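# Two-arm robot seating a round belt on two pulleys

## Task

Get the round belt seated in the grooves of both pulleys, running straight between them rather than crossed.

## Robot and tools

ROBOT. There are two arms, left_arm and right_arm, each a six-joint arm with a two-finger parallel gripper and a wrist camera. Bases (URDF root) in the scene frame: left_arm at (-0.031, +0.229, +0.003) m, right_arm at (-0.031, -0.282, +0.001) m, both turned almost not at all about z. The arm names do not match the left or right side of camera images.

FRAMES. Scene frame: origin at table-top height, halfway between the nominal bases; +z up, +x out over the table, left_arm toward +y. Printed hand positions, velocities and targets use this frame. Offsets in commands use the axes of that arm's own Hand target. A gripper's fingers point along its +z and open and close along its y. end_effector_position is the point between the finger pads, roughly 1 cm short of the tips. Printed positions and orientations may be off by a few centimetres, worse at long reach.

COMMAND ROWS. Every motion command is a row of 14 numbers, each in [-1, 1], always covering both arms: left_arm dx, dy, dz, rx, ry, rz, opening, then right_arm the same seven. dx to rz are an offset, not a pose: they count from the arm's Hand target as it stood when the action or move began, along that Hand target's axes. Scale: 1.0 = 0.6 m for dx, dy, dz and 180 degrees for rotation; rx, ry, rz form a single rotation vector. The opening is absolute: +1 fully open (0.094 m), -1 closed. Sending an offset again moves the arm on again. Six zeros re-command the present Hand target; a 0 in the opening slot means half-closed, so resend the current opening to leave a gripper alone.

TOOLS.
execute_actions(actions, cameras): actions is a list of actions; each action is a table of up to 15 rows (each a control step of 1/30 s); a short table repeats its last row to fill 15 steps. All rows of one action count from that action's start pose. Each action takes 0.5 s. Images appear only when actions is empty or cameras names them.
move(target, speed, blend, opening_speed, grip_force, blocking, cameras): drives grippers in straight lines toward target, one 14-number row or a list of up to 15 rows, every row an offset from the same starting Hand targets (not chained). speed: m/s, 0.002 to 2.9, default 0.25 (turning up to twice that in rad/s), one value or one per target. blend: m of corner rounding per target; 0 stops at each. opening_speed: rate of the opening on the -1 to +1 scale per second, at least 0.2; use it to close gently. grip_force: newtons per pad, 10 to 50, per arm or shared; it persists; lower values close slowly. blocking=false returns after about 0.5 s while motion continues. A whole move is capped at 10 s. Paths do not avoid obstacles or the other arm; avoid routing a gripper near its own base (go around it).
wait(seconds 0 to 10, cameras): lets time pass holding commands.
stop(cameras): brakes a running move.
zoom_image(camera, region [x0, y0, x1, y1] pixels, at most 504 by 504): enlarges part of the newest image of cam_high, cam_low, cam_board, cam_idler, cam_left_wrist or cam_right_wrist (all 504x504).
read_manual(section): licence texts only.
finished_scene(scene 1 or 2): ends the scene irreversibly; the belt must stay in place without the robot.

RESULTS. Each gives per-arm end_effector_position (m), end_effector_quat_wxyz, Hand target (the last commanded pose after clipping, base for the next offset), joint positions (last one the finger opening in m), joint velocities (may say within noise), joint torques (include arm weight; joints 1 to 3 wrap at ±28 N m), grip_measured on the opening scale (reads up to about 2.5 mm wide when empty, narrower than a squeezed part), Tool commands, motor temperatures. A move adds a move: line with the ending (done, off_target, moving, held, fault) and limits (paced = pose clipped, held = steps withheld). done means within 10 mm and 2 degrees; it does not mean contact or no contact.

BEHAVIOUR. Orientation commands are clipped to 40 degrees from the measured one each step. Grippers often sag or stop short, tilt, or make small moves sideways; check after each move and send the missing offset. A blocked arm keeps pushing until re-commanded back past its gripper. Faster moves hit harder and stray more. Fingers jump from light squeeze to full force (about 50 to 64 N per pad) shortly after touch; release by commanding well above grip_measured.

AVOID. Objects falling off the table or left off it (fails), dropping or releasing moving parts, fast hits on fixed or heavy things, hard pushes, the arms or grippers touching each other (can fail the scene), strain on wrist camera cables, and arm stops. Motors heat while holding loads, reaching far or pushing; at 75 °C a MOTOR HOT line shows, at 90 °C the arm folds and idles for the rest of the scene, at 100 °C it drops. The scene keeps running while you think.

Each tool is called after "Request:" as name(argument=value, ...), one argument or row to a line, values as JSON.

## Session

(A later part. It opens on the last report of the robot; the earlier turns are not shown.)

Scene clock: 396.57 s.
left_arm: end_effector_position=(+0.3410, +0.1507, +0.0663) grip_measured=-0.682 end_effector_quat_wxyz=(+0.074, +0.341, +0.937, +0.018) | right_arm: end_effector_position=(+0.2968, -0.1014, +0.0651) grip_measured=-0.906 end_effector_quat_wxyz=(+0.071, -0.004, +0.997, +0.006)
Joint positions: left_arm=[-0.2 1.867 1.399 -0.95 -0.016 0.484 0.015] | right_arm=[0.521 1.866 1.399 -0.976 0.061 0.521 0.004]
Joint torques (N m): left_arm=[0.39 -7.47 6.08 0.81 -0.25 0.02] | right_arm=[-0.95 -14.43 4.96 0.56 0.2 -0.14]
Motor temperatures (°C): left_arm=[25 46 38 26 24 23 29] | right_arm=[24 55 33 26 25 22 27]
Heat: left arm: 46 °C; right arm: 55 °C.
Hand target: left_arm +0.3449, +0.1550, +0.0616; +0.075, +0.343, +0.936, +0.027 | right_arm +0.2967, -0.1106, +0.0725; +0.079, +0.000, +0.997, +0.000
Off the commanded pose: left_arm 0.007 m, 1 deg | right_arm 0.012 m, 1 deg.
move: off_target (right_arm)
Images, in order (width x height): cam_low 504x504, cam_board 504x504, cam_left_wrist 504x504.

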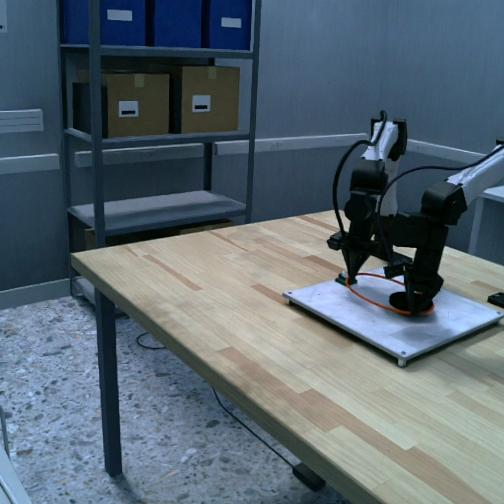

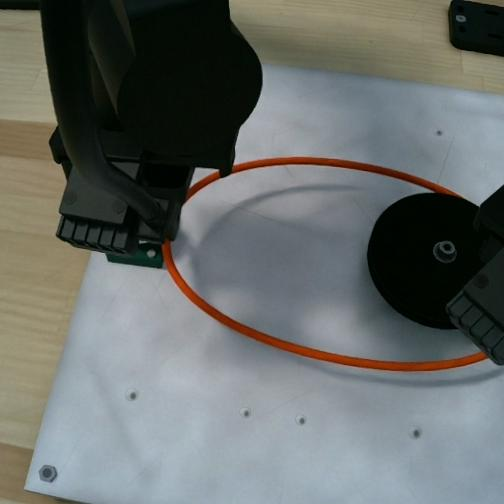

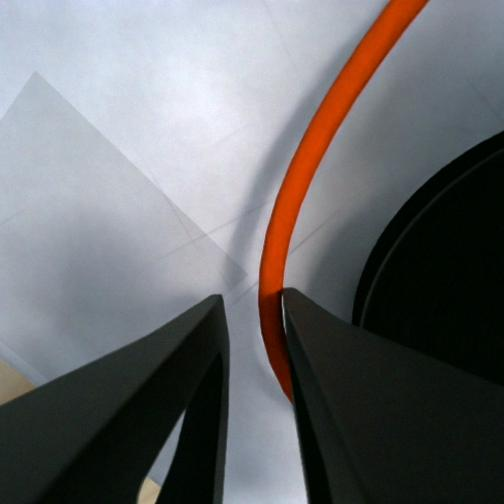

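Request:
move(
  target=[0,0,0,0,0,0,-0.68,0.002,-0.026,-0.018,0,0,0,-1],
  speed=0.1,
  cameras=["cam_low","cam_board","cam_left_wrist"],
)

Request:
zoom_image(
  camera="cam_low",
  region=[380, 270, 460, 340],
)

Request:
zoom_image(
  camera="cam_board",
  region=[344, 120, 504, 400],
)

Scene clock: 406.20 s.
left_arm: end_effector_position=(+0.3408, +0.1496, +0.0663) grip_measured=-0.681 end_effector_quat_wxyz=(+0.075, +0.341, +0.937, +0.015) | right_arm: end_effector_position=(+0.2990, -0.1121, +0.0764) grip_measured=-0.906 end_effector_quat_wxyz=(+0.080, -0.004, +0.997, +0.016)
Joint positions: left_arm=[-0.2 1.867 1.399 -0.95 -0.01 0.484 0.015] | right_arm=[0.488 1.821 1.384 -0.978 0.048 0.486 0.004]
Joint torques (N m): left_arm=[0.42 -7.46 6.08 0.8 -0.29 0] | right_arm=[-1.06 -14.24 5.08 0.41 0.31 -0.1]
Motor temperatures (°C): left_arm=[25 46 38 26 24 23 29] | right_arm=[24 56 33 26 25 22 27]
Heat: left arm: 46 °C; right arm: 56 °C.
Hand target: left_arm +0.3449, +0.1550, +0.0616; +0.075, +0.343, +0.936, +0.027 | right_arm +0.2938, -0.1262, +0.0829; +0.079, +0.000, +0.997, +0.000
Off the commanded pose: left_arm 0.008 m, 1 deg | right_arm 0.016 m, 2 deg.
move: off_target (right_arm)
Images, in order (width x height): cam_low 504x504, cam_board 504x504, cam_left_wrist 504x504.

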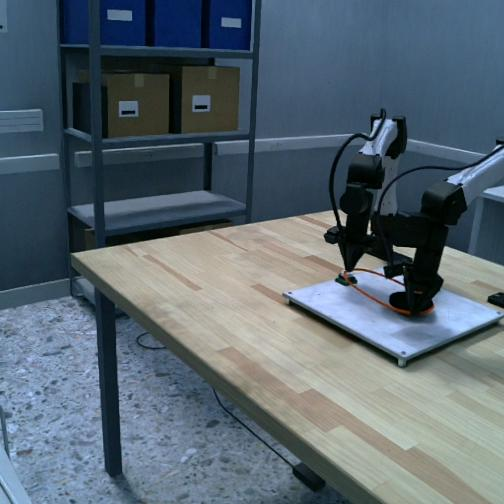

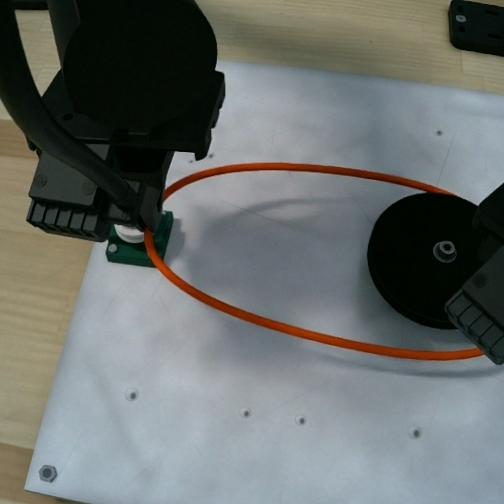

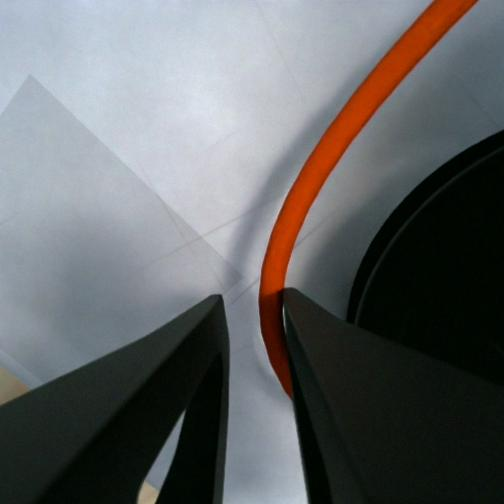

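Scaled by 6.300 from the camera's 504x504 image, which has a finer 720x720 frame.

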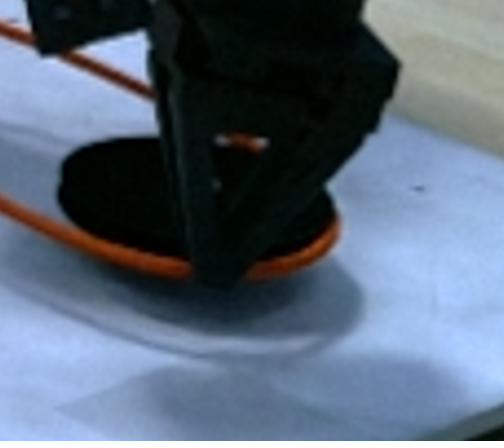

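Scaled by 1.800 from the camera's 504x504 image, which has a finer 720x720 frame.

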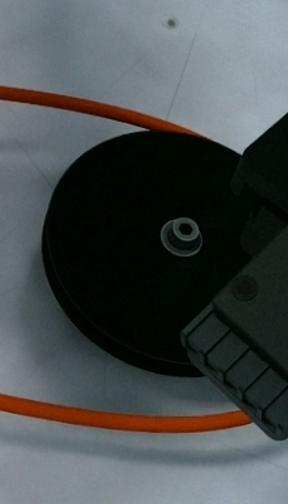

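Request:
move(
  target=[0,0,0,0,0,0,-0.68,0.008,-0.063,0.0,0,0,0,-1],
  speed=0.1,
  cameras=["cam_low","cam_board","cam_left_wrist"],
)

Request:
zoom_image(
  camera="cam_low",
  region=[320, 230, 480, 350],
)

Request:
zoom_image(
  camera="cam_board",
  region=[344, 120, 504, 400],
)

Scene clock: 415.13 s.
left_arm: end_effector_position=(+0.3349, +0.1423, +0.0658) grip_measured=-0.681 end_effector_quat_wxyz=(+0.069, +0.346, +0.936, -0.003) | right_arm: end_effector_position=(+0.2921, -0.1319, +0.0779) grip_measured=-0.906 end_effector_quat_wxyz=(+0.075, -0.017, +0.996, +0.049)
Joint positions: left_arm=[-0.207 1.867 1.399 -0.967 0.023 0.486 0.015] | right_arm=[0.409 1.746 1.294 -0.942 -0.031 0.39 0.004]
Joint torques (N m): left_arm=[1.05 -7.46 6.09 0.92 -0.6 -0.02] | right_arm=[-2.76 -13.35 4.82 0.32 0.91 -0.12]
Motor temperatures (°C): left_arm=[25 46 38 26 24 23 28] | right_arm=[24 56 33 26 26 22 27]
Heat: left arm: 46 °C; right arm: 56 °C.
Hand target: left_arm +0.3449, +0.1549, +0.0616; +0.075, +0.343, +0.936, +0.027 | right_arm +0.2891, -0.1639, +0.0822; +0.079, +0.000, +0.997, +0.000
Off the commanded pose: left_arm 0.017 m, 4 deg | right_arm 0.033 m, 6 deg.
move: off_target (left_arm, right_arm)
Images, in order (width x height): cam_low 504x504, cam_board 504x504, cam_left_wrist 504x504.

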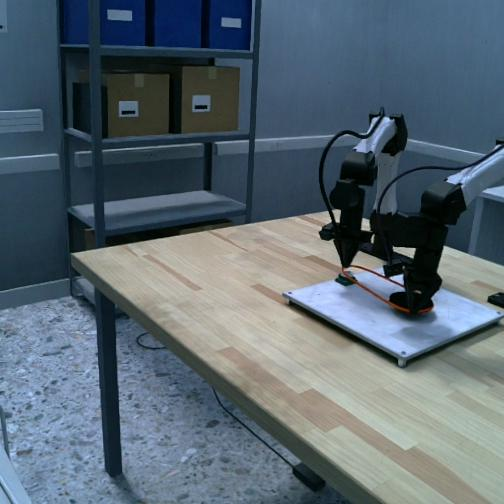

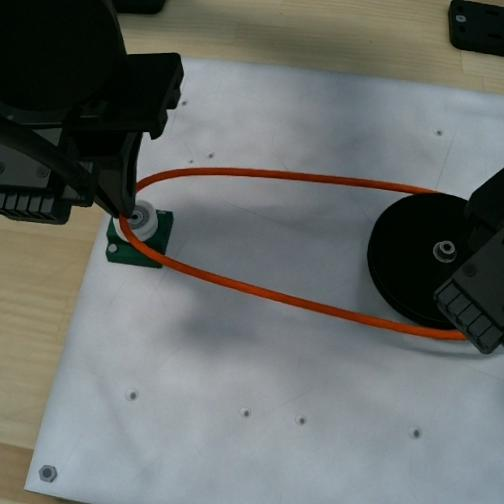

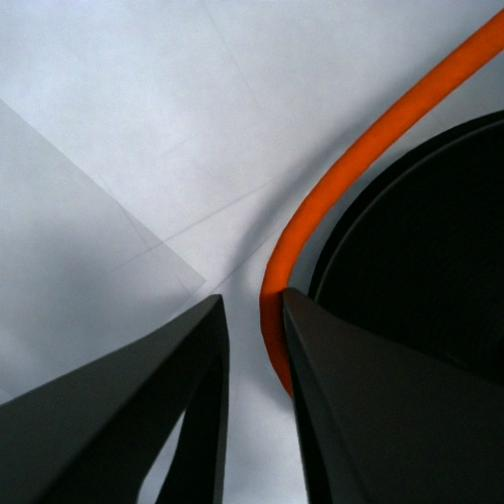

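Scaled by 3.150 from the camera's 504x504 image, which has a finer 720x720 frame.

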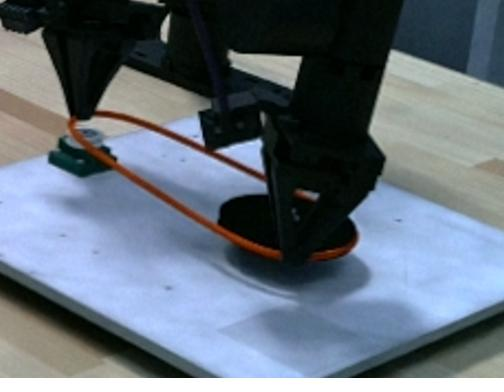

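Scaled by 1.800 from the camera's 504x504 image, which has a finer 720x720 frame.

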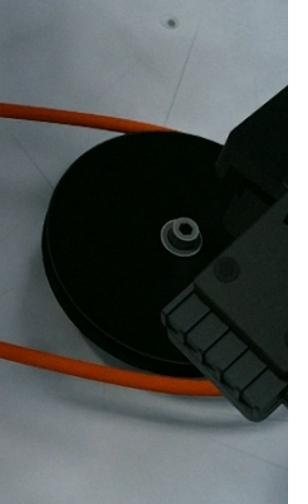

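Request:
move(
  target=[
    [-0.0284,-0.0226,-0.004,0,0,0.111,-0.68,0,0,0,0,0,0,-1],
    [-0.0547,-0.0363,-0.002,0,0,0.194,-0.68,0,0,0,0,0,0,-1],
  ],
  speed=0.06,
  blend=[0.01,0],
  cameras=["cam_low","cam_board","cam_left_wrist"],
)

Request:
zoom_image(
  camera="cam_low",
  region=[320, 230, 480, 350],
)

Request:
zoom_image(
  camera="cam_board",
  region=[344, 120, 504, 400],
)

Scene clock: 434.33 s.
left_arm: end_effector_position=(+0.3438, +0.1240, +0.0643) grip_measured=-0.681 end_effector_quat_wxyz=(+0.048, +0.599, +0.798, +0.043) | right_arm: end_effector_position=(+0.2914, -0.1305, +0.0779) grip_measured=-0.906 end_effector_quat_wxyz=(+0.073, -0.017, +0.996, +0.055)
Joint positions: left_arm=[-0.28 1.931 1.48 -1 -0.048 0.996 0.015] | right_arm=[0.407 1.746 1.294 -0.942 -0.043 0.389 0.004]
Joint torques (N m): left_arm=[-0.99 -7.35 8.7 0.8 -0.09 0.08] | right_arm=[-2.52 -13.41 5.04 0.31 1.01 -0.07]
Motor temperatures (°C): left_arm=[25 46 38 26 25 23 28] | right_arm=[24 60 33 26 26 22 27]
Heat: left arm: 46 °C; right arm: 60 °C.
Hand target: left_arm +0.3557, +0.1172, +0.0646; +0.063, +0.608, +0.790, +0.049 | right_arm +0.2891, -0.1640, +0.0822; +0.079, +0.000, +0.997, +0.000
Off the commanded pose: left_arm 0.014 m, 2 deg | right_arm 0.034 m, 7 deg.
move: off_target (left_arm, right_arm)
Images, in order (width x height): cam_low 504x504, cam_board 504x504, cam_left_wrist 504x504.

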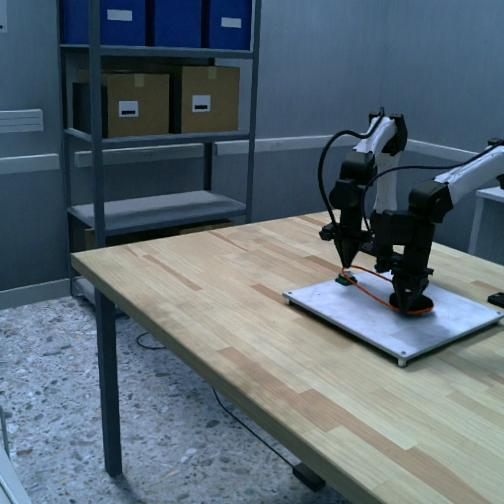

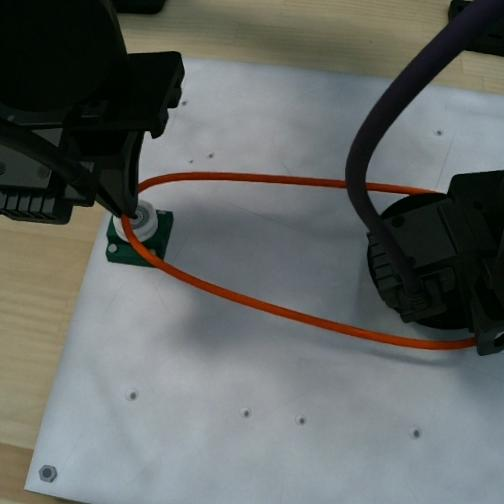

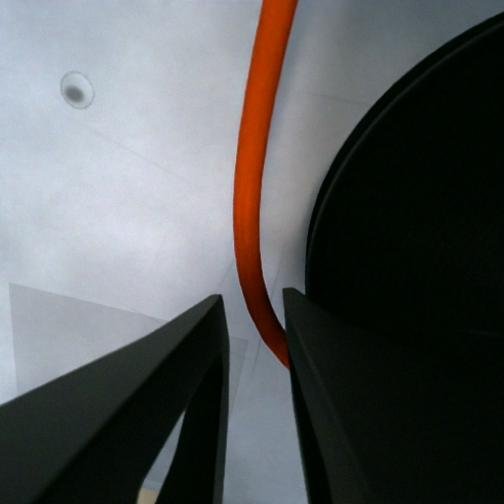

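Scaled by 3.150 from the camera's 504x504 image, which has a finer 720x720 frame.

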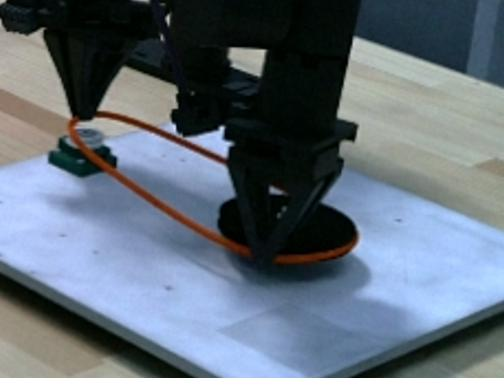

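Scaled by 1.800 from the camera's 504x504 image, which has a finer 720x720 frame.

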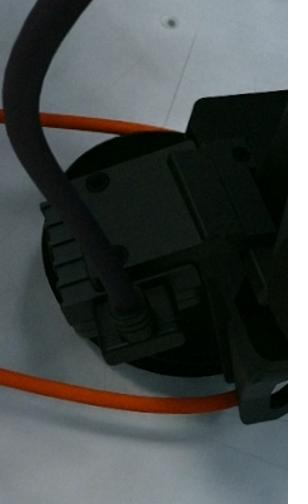

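Request:
move(
  target=[0,0,0,0,0,0,-0.68,0,-0.027,0,0,0,0,-1],
  speed=0.08,
  cameras=["cam_idler"],
)

Request:
zoom_image(
  camera="cam_idler",
  region=[130, 150, 330, 330],
)

Scene clock: 444.00 s.
left_arm: end_effector_position=(+0.3435, +0.1246, +0.0643) grip_measured=-0.681 end_effector_quat_wxyz=(+0.047, +0.599, +0.798, +0.044) | right_arm: end_effector_position=(+0.2898, -0.1340, +0.0792) grip_measured=-0.906 end_effector_quat_wxyz=(+0.070, -0.022, +0.994, +0.076)
Joint positions: left_arm=[-0.28 1.931 1.48 -1.002 -0.05 0.997 0.015] | right_arm=[0.377 1.726 1.272 -0.931 -0.092 0.352 0.004]
Joint torques (N m): left_arm=[-1.01 -7.28 8.66 0.82 -0.03 0.08] | right_arm=[-3.55 -13.35 4.86 0.29 1.41 -0.17]
Motor temperatures (°C): left_arm=[25 47 40 26 25 23 28] | right_arm=[24 60 33 26 27 22 27]
Heat: left arm: 47 °C; right arm: 60 °C.
Hand target: left_arm +0.3557, +0.1171, +0.0646; +0.063, +0.608, +0.790, +0.048 | right_arm +0.2891, -0.1801, +0.0822; +0.079, +0.000, +0.997, +0.000
Off the commanded pose: left_arm 0.014 m, 2 deg | right_arm 0.046 m, 9 deg.
move: off_target (left_arm, right_arm)
Images, in order (width x height): cam_idler 504x504.

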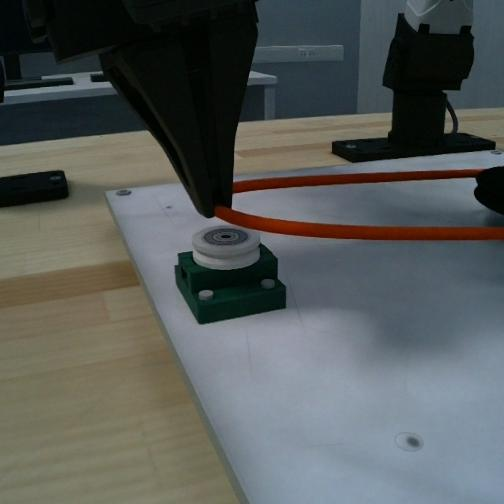

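Scaled by 2.520 from the camera's 504x504 image, which has a finer 720x720 frame.

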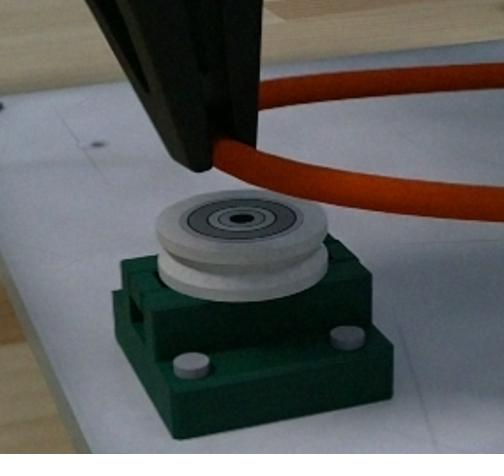

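Request:
move(
  target=[
    [-0.0377,0,0.002,0,0,0.083,-0.68,0,0.01,0,0,0,0,-1],
    [-0.077,-0.0117,0.002,0,0,0.083,-0.68,0,0.01,0,0,0,0,-1],
  ],
  speed=0.06,
  blend=[0.005,0],
  cameras=["cam_low","cam_board","cam_left_wrist"],
)

Request:
zoom_image(
  camera="cam_low",
  region=[320, 230, 480, 350],
)

Request:
zoom_image(
  camera="cam_board",
  region=[344, 120, 504, 400],
)

Scene clock: 469.33 s.
left_arm: end_effector_position=(+0.3495, +0.0769, +0.0622) grip_measured=-0.681 end_effector_quat_wxyz=(+0.040, +0.709, +0.703, +0.052) | right_arm: end_effector_position=(+0.2913, -0.1376, +0.0789) grip_measured=-0.906 end_effector_quat_wxyz=(+0.074, -0.021, +0.995, +0.066)
Joint positions: left_arm=[-0.394 2.017 1.594 -1.034 -0.067 1.174 0.015] | right_arm=[0.377 1.726 1.272 -0.931 -0.069 0.352 0.004]
Joint torques (N m): left_arm=[-0.36 -8.1 8.96 0.72 -0.04 -0.19] | right_arm=[-2.58 -12.85 5.37 0.2 1.27 -0.07]
Motor temperatures (°C): left_arm=[25 48 42 26 24 23 27] | right_arm=[25 57 33 25 28 22 27]
Heat: left arm: 48 °C; right arm: 57 °C.
Hand target: left_arm +0.3609, +0.0706, +0.0642; +0.056, +0.705, +0.704, +0.056 | right_arm +0.2891, -0.1741, +0.0822; +0.079, +0.000, +0.997, +0.000
Off the commanded pose: left_arm 0.013 m, 2 deg | right_arm 0.037 m, 8 deg.
move: off_target (left_arm, right_arm)
Images, in order (width x height): cam_low 504x504, cam_board 504x504, cam_left_wrist 504x504.

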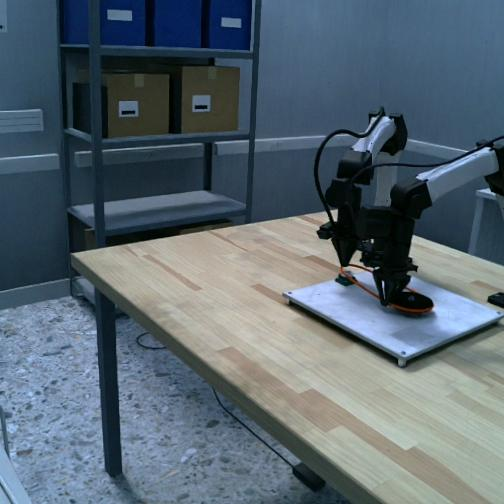

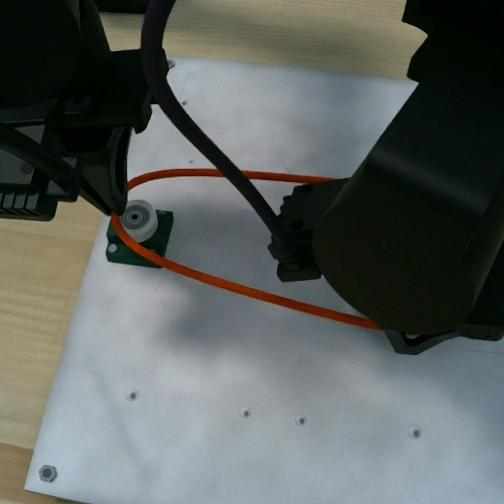

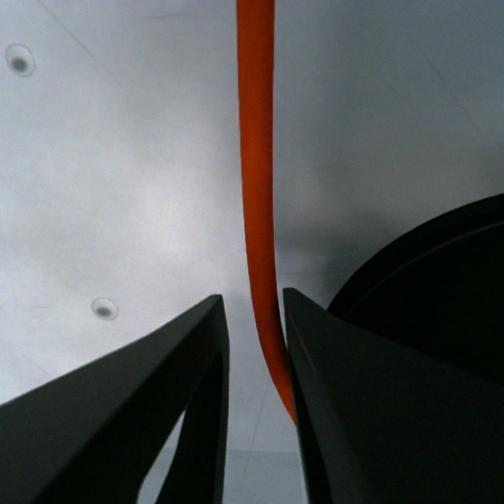

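Scaled by 3.150 from the camera's 504x504 image, which has a finer 720x720 frame.

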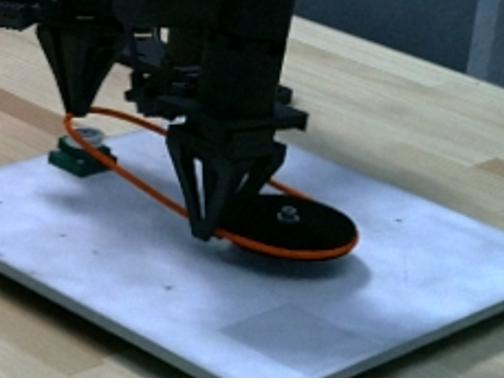

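Scaled by 1.800 from the camera's 504x504 image, which has a finer 720x720 frame.

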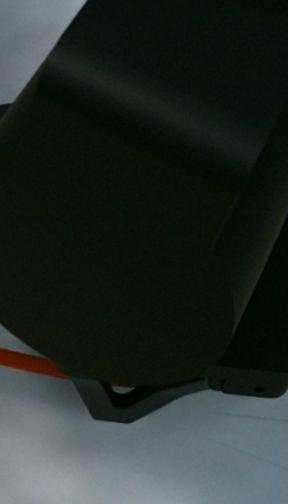

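Request:
move(
  target=[
    [0.0,0,-0.15,0,0,0,-0.68,0,-0.01,0,0,0,0,-1],
    [0,0.2,-0.2,0,0,0,-0.68,0,-0.01,0,0,0,0,-1],
  ],
  speed=[0.08,0.2],
  cameras=["cam_low","cam_board","cam_idler"],
)

Request:
zoom_image(
  camera="cam_low",
  region=[320, 230, 480, 350],
)

Request:
zoom_image(
  camera="cam_idler",
  region=[130, 150, 330, 330],
)

Scene clock: 479.03 s.
left_arm: end_effector_position=(+0.4604, +0.0726, +0.2056) grip_measured=-0.681 end_effector_quat_wxyz=(+0.155, +0.691, +0.697, +0.112) | right_arm: end_effector_position=(+0.2922, -0.1396, +0.0789) grip_measured=-0.906 end_effector_quat_wxyz=(+0.075, -0.022, +0.995, +0.065)
Joint positions: left_arm=[-0.315 2.417 2.789 -1.563 -0.065 1.244 0.015] | right_arm=[0.37 1.726 1.272 -0.931 -0.07 0.344 0.004]
Joint torques (N m): left_arm=[-0.24 -9.94 7.65 0.91 0.03 0.02] | right_arm=[-3.37 -13.41 4.78 0.28 1.22 -0.12]
Motor temperatures (°C): left_arm=[25 50 42 26 24 23 27] | right_arm=[25 57 33 25 28 22 27]
Heat: left arm: 50 °C; right arm: 57 °C.
Hand target: left_arm +0.4602, +0.0704, +0.2018; +0.057, +0.705, +0.704, +0.056 | right_arm +0.2891, -0.1801, +0.0822; +0.079, +0.000, +0.997, +0.000
Off the commanded pose: left_arm 0.004 m, 13 deg | right_arm 0.041 m, 8 deg.
joint sent to its limit (left arm) — joint 4 (wrist pitch), lower limit. The joint targets are off in orientation, not in position.
move: off_target (left_arm, right_arm)
Images, in order (width x height): cam_low 504x504, cam_board 504x504, cam_idler 504x504.

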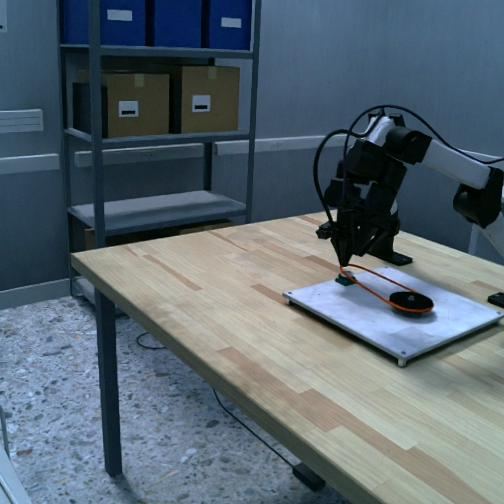

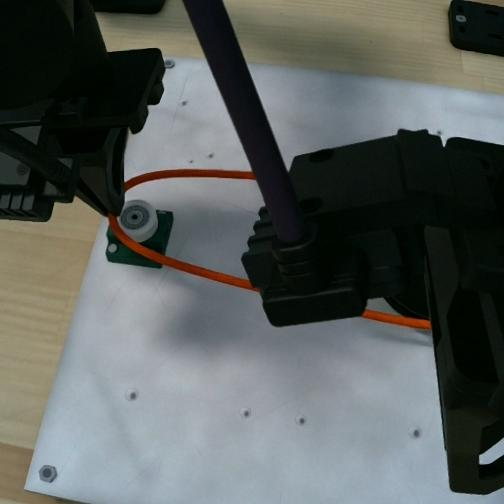

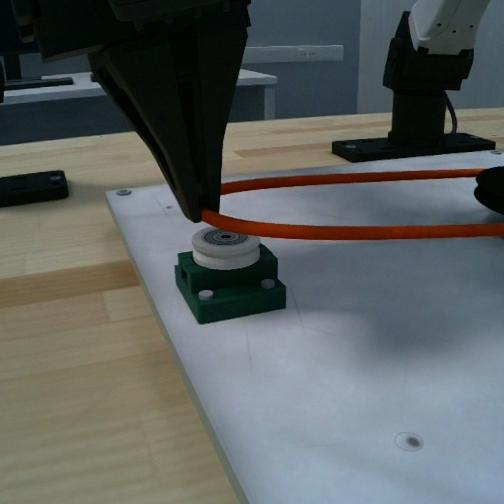

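Scaled by 3.150 from the camera's 504x504 image, which has a finer 720x720 frame.

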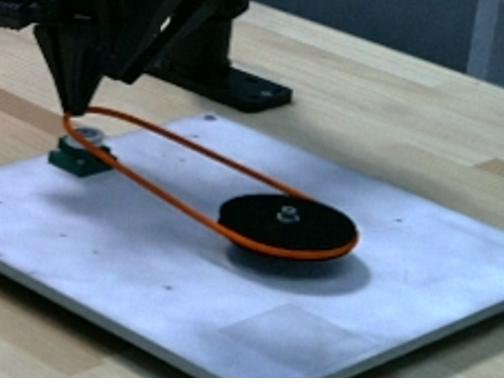

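Scaled by 2.520 from the camera's 504x504 image, which has a finer 720x720 frame.

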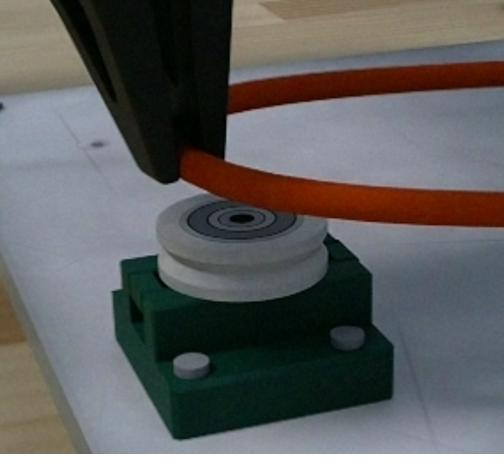

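Request:
move(
  target=[
    [0,0.0,0,0,0,0,-0.68,0,-0.02,0,0,0,0,-1],
    [0,0.0,0,0,0,0,-0.68,0.0053,-0.02,0.0333,0,0,0,-1],
  ],
  speed=0.06,
  cameras=["cam_low","cam_board","cam_idler"],
)

Request:
zoom_image(
  camera="cam_low",
  region=[320, 230, 480, 350],
)

Request:
zoom_image(
  camera="cam_idler",
  region=[130, 150, 330, 330],
)

Scene clock: 489.67 s.
left_arm: end_effector_position=(+0.4603, +0.0726, +0.2056) grip_measured=-0.681 end_effector_quat_wxyz=(+0.155, +0.691, +0.697, +0.112) | right_arm: end_effector_position=(+0.2922, -0.1422, +0.0673) grip_measured=-0.906 end_effector_quat_wxyz=(+0.081, -0.028, +0.992, +0.087)
Joint positions: left_arm=[-0.315 2.417 2.789 -1.564 -0.065 1.245 0.015] | right_arm=[0.342 1.711 1.2 -0.848 -0.113 0.308 0.004]
Joint torques (N m): left_arm=[-0.25 -10 7.69 0.89 0.02 0.04] | right_arm=[-3.86 -11.51 4.45 0.28 1.54 -0.11]
Motor temperatures (°C): left_arm=[25 50 41 26 24 23 27] | right_arm=[25 57 33 25 29 22 27]
Heat: left arm: 50 °C; right arm: 57 °C.
Hand target: left_arm +0.4602, +0.0705, +0.2018; +0.057, +0.705, +0.704, +0.056 | right_arm +0.2891, -0.1922, +0.0619; +0.079, +0.000, +0.997, +0.000
Off the commanded pose: left_arm 0.004 m, 13 deg | right_arm 0.050 m, 11 deg.
joint sent to its limit (left arm) — joint 4 (wrist pitch), lower limit. The joint targets are off in orientation, not in position.
move: off_target (left_arm, right_arm)
Images, in order (width x height): cam_low 504x504, cam_board 504x504, cam_idler 504x504.

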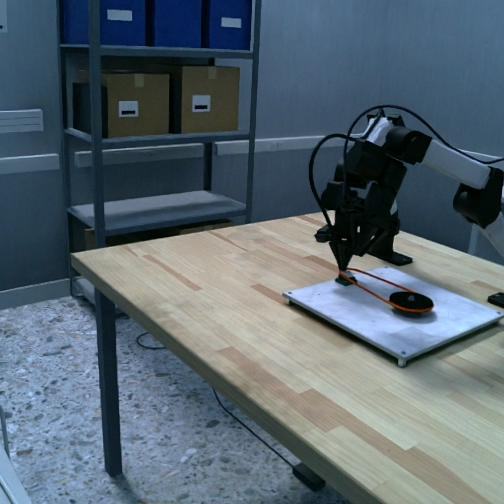

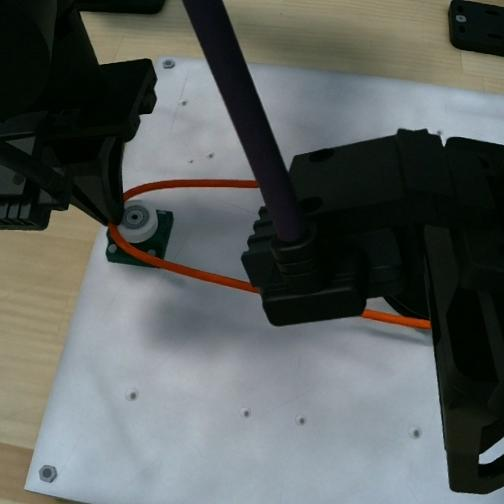

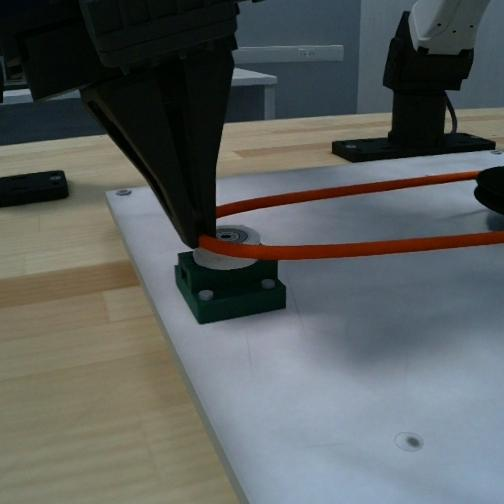

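Scaled by 3.150 from the camera's 504x504 image, which has a finer 720x720 frame.

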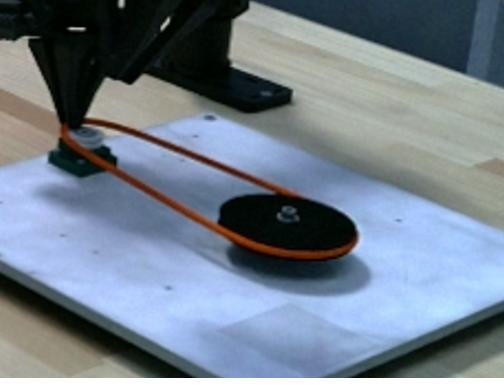

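Scaled by 2.520 from the camera's 504x504 image, which has a finer 720x720 frame.

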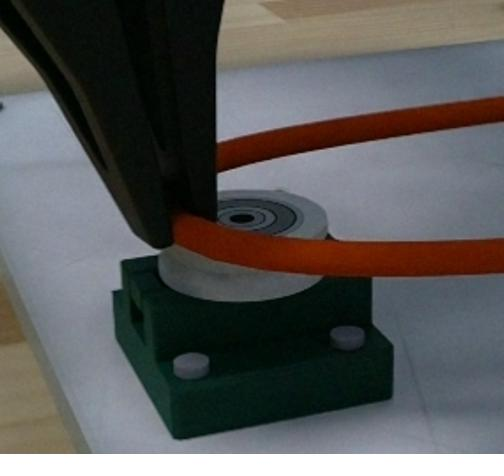

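Request:
move(
  target=[
    [0,0,0,0,0,0,-0.68,0,0,0.005,0,0,0,-1],
    [0,0,0,0,0,0,-0.68,0,0,0.005,0,0,0,-0.72],
  ],
  speed=0.06,
  opening_speed=0.5,
  cameras=["cam_idler","cam_right_wrist"],
)

Request:
zoom_image(
  camera="cam_idler",
  region=[130, 150, 330, 330],
)

Scene clock: 500.63 s.
left_arm: end_effector_position=(+0.4603, +0.0726, +0.2056) grip_measured=-0.681 end_effector_quat_wxyz=(+0.155, +0.691, +0.697, +0.112) | right_arm: end_effector_position=(+0.2950, -0.1453, +0.0659) grip_measured=-0.720 end_effector_quat_wxyz=(+0.086, -0.025, +0.992, +0.086)
Joint positions: left_arm=[-0.315 2.417 2.789 -1.564 -0.065 1.245 0.015] | right_arm=[0.333 1.711 1.193 -0.834 -0.109 0.305 0.013]
Joint torques (N m): left_arm=[-0.31 -9.98 7.64 0.89 0.01 0] | right_arm=[-3.18 -11.29 4.31 0.29 1.54 -0.11]
Motor temperatures (°C): left_arm=[25 51 40 26 24 23 27] | right_arm=[25 58 33 25 29 22 27]
Heat: left arm: 51 °C; right arm: 58 °C.
Hand target: left_arm +0.4602, +0.0705, +0.2018; +0.057, +0.705, +0.704, +0.056 | right_arm +0.2896, -0.1922, +0.0589; +0.079, +0.000, +0.997, +0.000
Off the commanded pose: left_arm 0.004 m, 13 deg | right_arm 0.048 m, 10 deg.
joint sent to its limit (left arm) — joint 4 (wrist pitch), lower limit. The joint targets are off in orientation, not in position.
move: off_target (left_arm, right_arm); target 2's new opening was sent with right_arm's hand 0.051 m and 11 deg from that target
Images, in order (width x height): cam_idler 504x504, cam_right_wrist 504x504.

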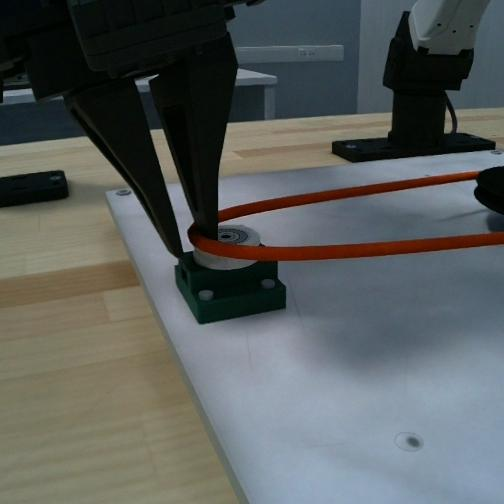

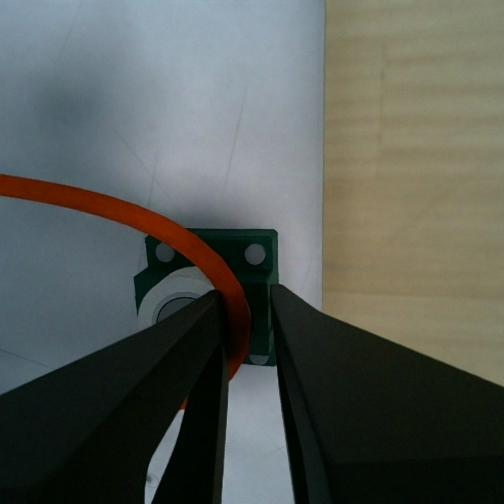

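Scaled by 2.520 from the camera's 504x504 image, which has a finer 720x720 frame.

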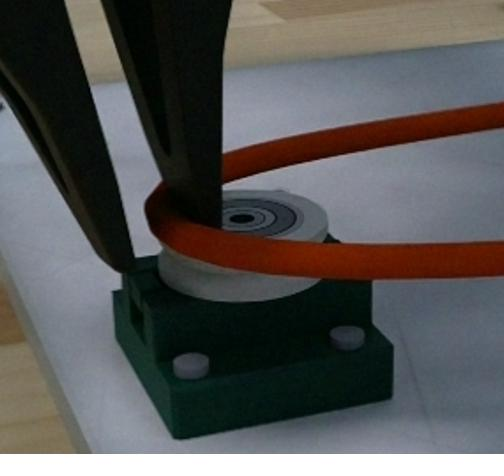

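Request:
move(
  target=[0,0,0,0,0,0,-0.68,-0.048,0.055,0.001,0,0,-0.25,-0.72],
  speed=0.06,
  cameras=["cam_idler","cam_right_wrist","cam_low"],
)

Request:
zoom_image(
  camera="cam_idler",
  region=[130, 150, 330, 330],
)

Scene clock: 523.77 s.
left_arm: end_effector_position=(+0.4603, +0.0726, +0.2056) grip_measured=-0.681 end_effector_quat_wxyz=(+0.155, +0.691, +0.697, +0.112) | right_arm: end_effector_position=(+0.3161, -0.1351, +0.0669) grip_measured=-0.720 end_effector_quat_wxyz=(+0.098, -0.385, +0.917, +0.022)
Joint positions: left_arm=[-0.315 2.417 2.789 -1.564 -0.065 1.245 0.015] | right_arm=[0.368 1.815 1.331 -0.891 -0.047 -0.411 0.013]
Joint torques (N m): left_arm=[-0.21 -9.92 7.77 0.89 0.03 0.02] | right_arm=[-1.02 -9.55 7.72 0.35 1.04 -0.12]
Motor temperatures (°C): left_arm=[25 52 40 26 24 23 27] | right_arm=[25 57 33 25 30 22 26]
Heat: left arm: 52 °C; right arm: 57 °C.
Hand target: left_arm +0.4602, +0.0705, +0.2018; +0.057, +0.705, +0.704, +0.056 | right_arm +0.3181, -0.1592, +0.0629; +0.073, -0.381, +0.921, -0.030
Off the commanded pose: left_arm 0.004 m, 13 deg | right_arm 0.025 m, 7 deg.
joint sent to its limit (left arm) — joint 4 (wrist pitch), lower limit. The joint targets are off in orientation, not in position.
move: off_target (left_arm, right_arm)
Images, in order (width x height): cam_low 504x504, cam_idler 504x504, cam_right_wrist 504x504.

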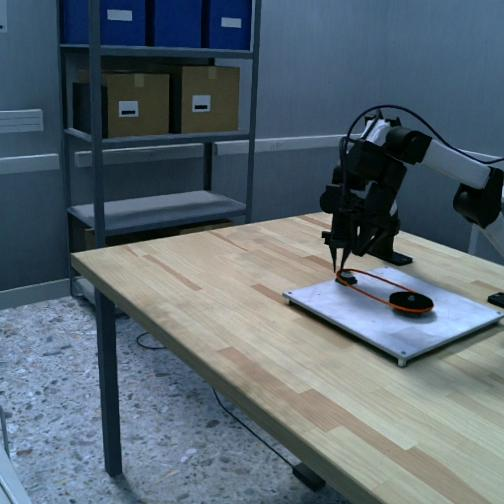

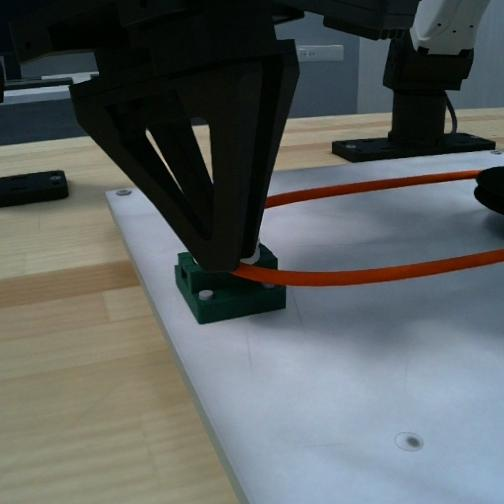

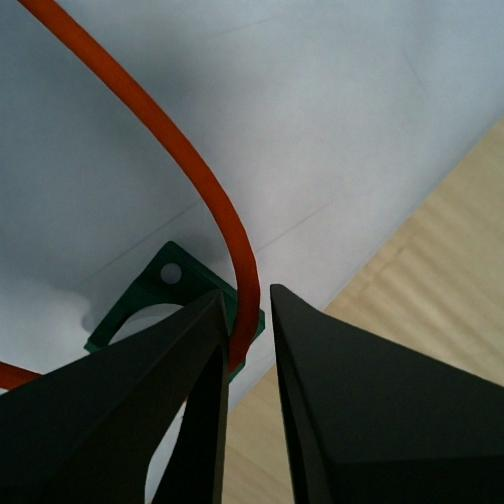

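Scaled by 2.520 from the camera's 504x504 image, which has a finer 720x720 frame.

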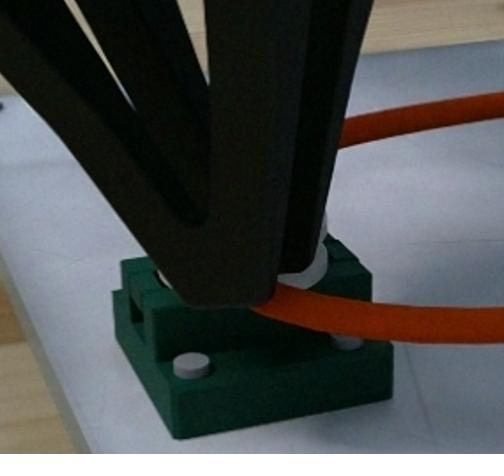

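Request:
move(
  target=[
    [0,0,0,0,0,0,-0.68,-0.06,0.032,0.0015,0,0,-0.2,-0.72],
    [0,0,0,0,0,0,-0.68,-0.094,0.0615,0.002,0,0,-0.25,-0.72],
  ],
  speed=0.06,
  blend=[0.005,0],
  cameras=["cam_idler","cam_right_wrist","cam_low"],
)

Request:
zoom_image(
  camera="cam_idler",
  region=[130, 150, 330, 330],
)

Request:
zoom_image(
  camera="cam_low",
  region=[320, 230, 480, 350],
)

Scene clock: 545.37 s.
left_arm: end_effector_position=(+0.4603, +0.0726, +0.2056) grip_measured=-0.681 end_effector_quat_wxyz=(+0.155, +0.691, +0.697, +0.112) | right_arm: end_effector_position=(+0.3270, -0.0958, +0.0594) grip_measured=-0.720 end_effector_quat_wxyz=(-0.052, +0.701, -0.709, +0.051)
Joint positions: left_arm=[-0.315 2.417 2.789 -1.564 -0.065 1.245 0.015] | right_arm=[0.499 1.979 1.531 -0.994 0.07 -1.054 0.013]
Joint torques (N m): left_arm=[-0.28 -9.96 7.68 0.87 0.02 0.04] | right_arm=[0.32 -11.9 8.83 0.6 0.03 -0.14]
Heat: left arm: 53 °C; right arm: 53 °C.
Hand target: left_arm +0.4602, +0.0705, +0.2018; +0.057, +0.705, +0.704, +0.056 | right_arm +0.3319, -0.0933, +0.0638; -0.056, +0.705, -0.705, +0.056
Off the commanded pose: left_arm 0.004 m, 13 deg | right_arm 0.007 m, 1 deg.
joint sent to its limit (left arm) — joint 4 (wrist pitch), lower limit. The joint targets are off in orientation, not in position.
move: off_target (left_arm)
Images, in order (width x height): cam_low 504x504, cam_idler 504x504, cam_right_wrist 504x504.

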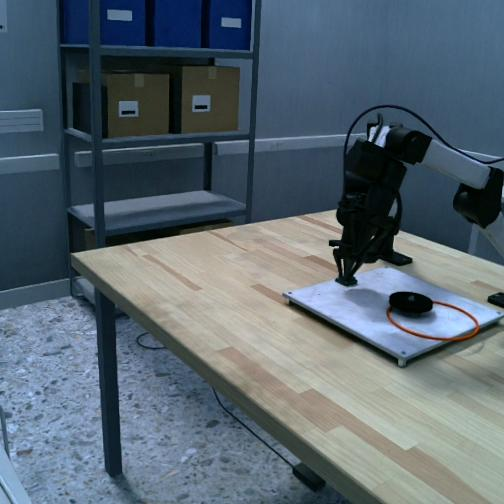

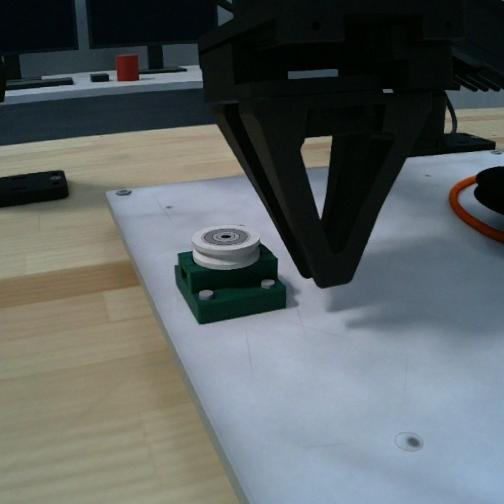

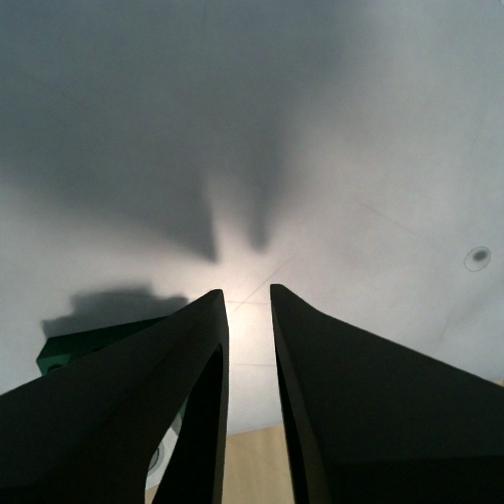

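Scaled by 2.520 from the camera's 504x504 image, which has a finer 720x720 frame.

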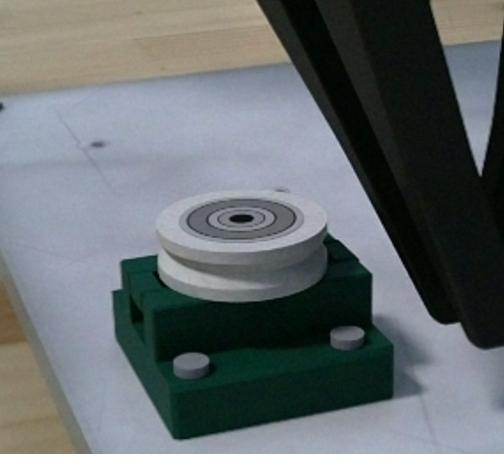

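Scaled by 3.150 from the camera's 504x504 image, which has a finer 720x720 frame.

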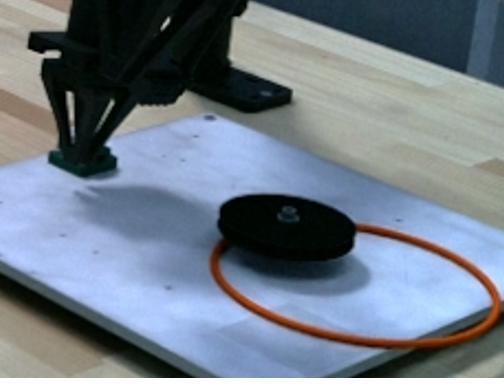

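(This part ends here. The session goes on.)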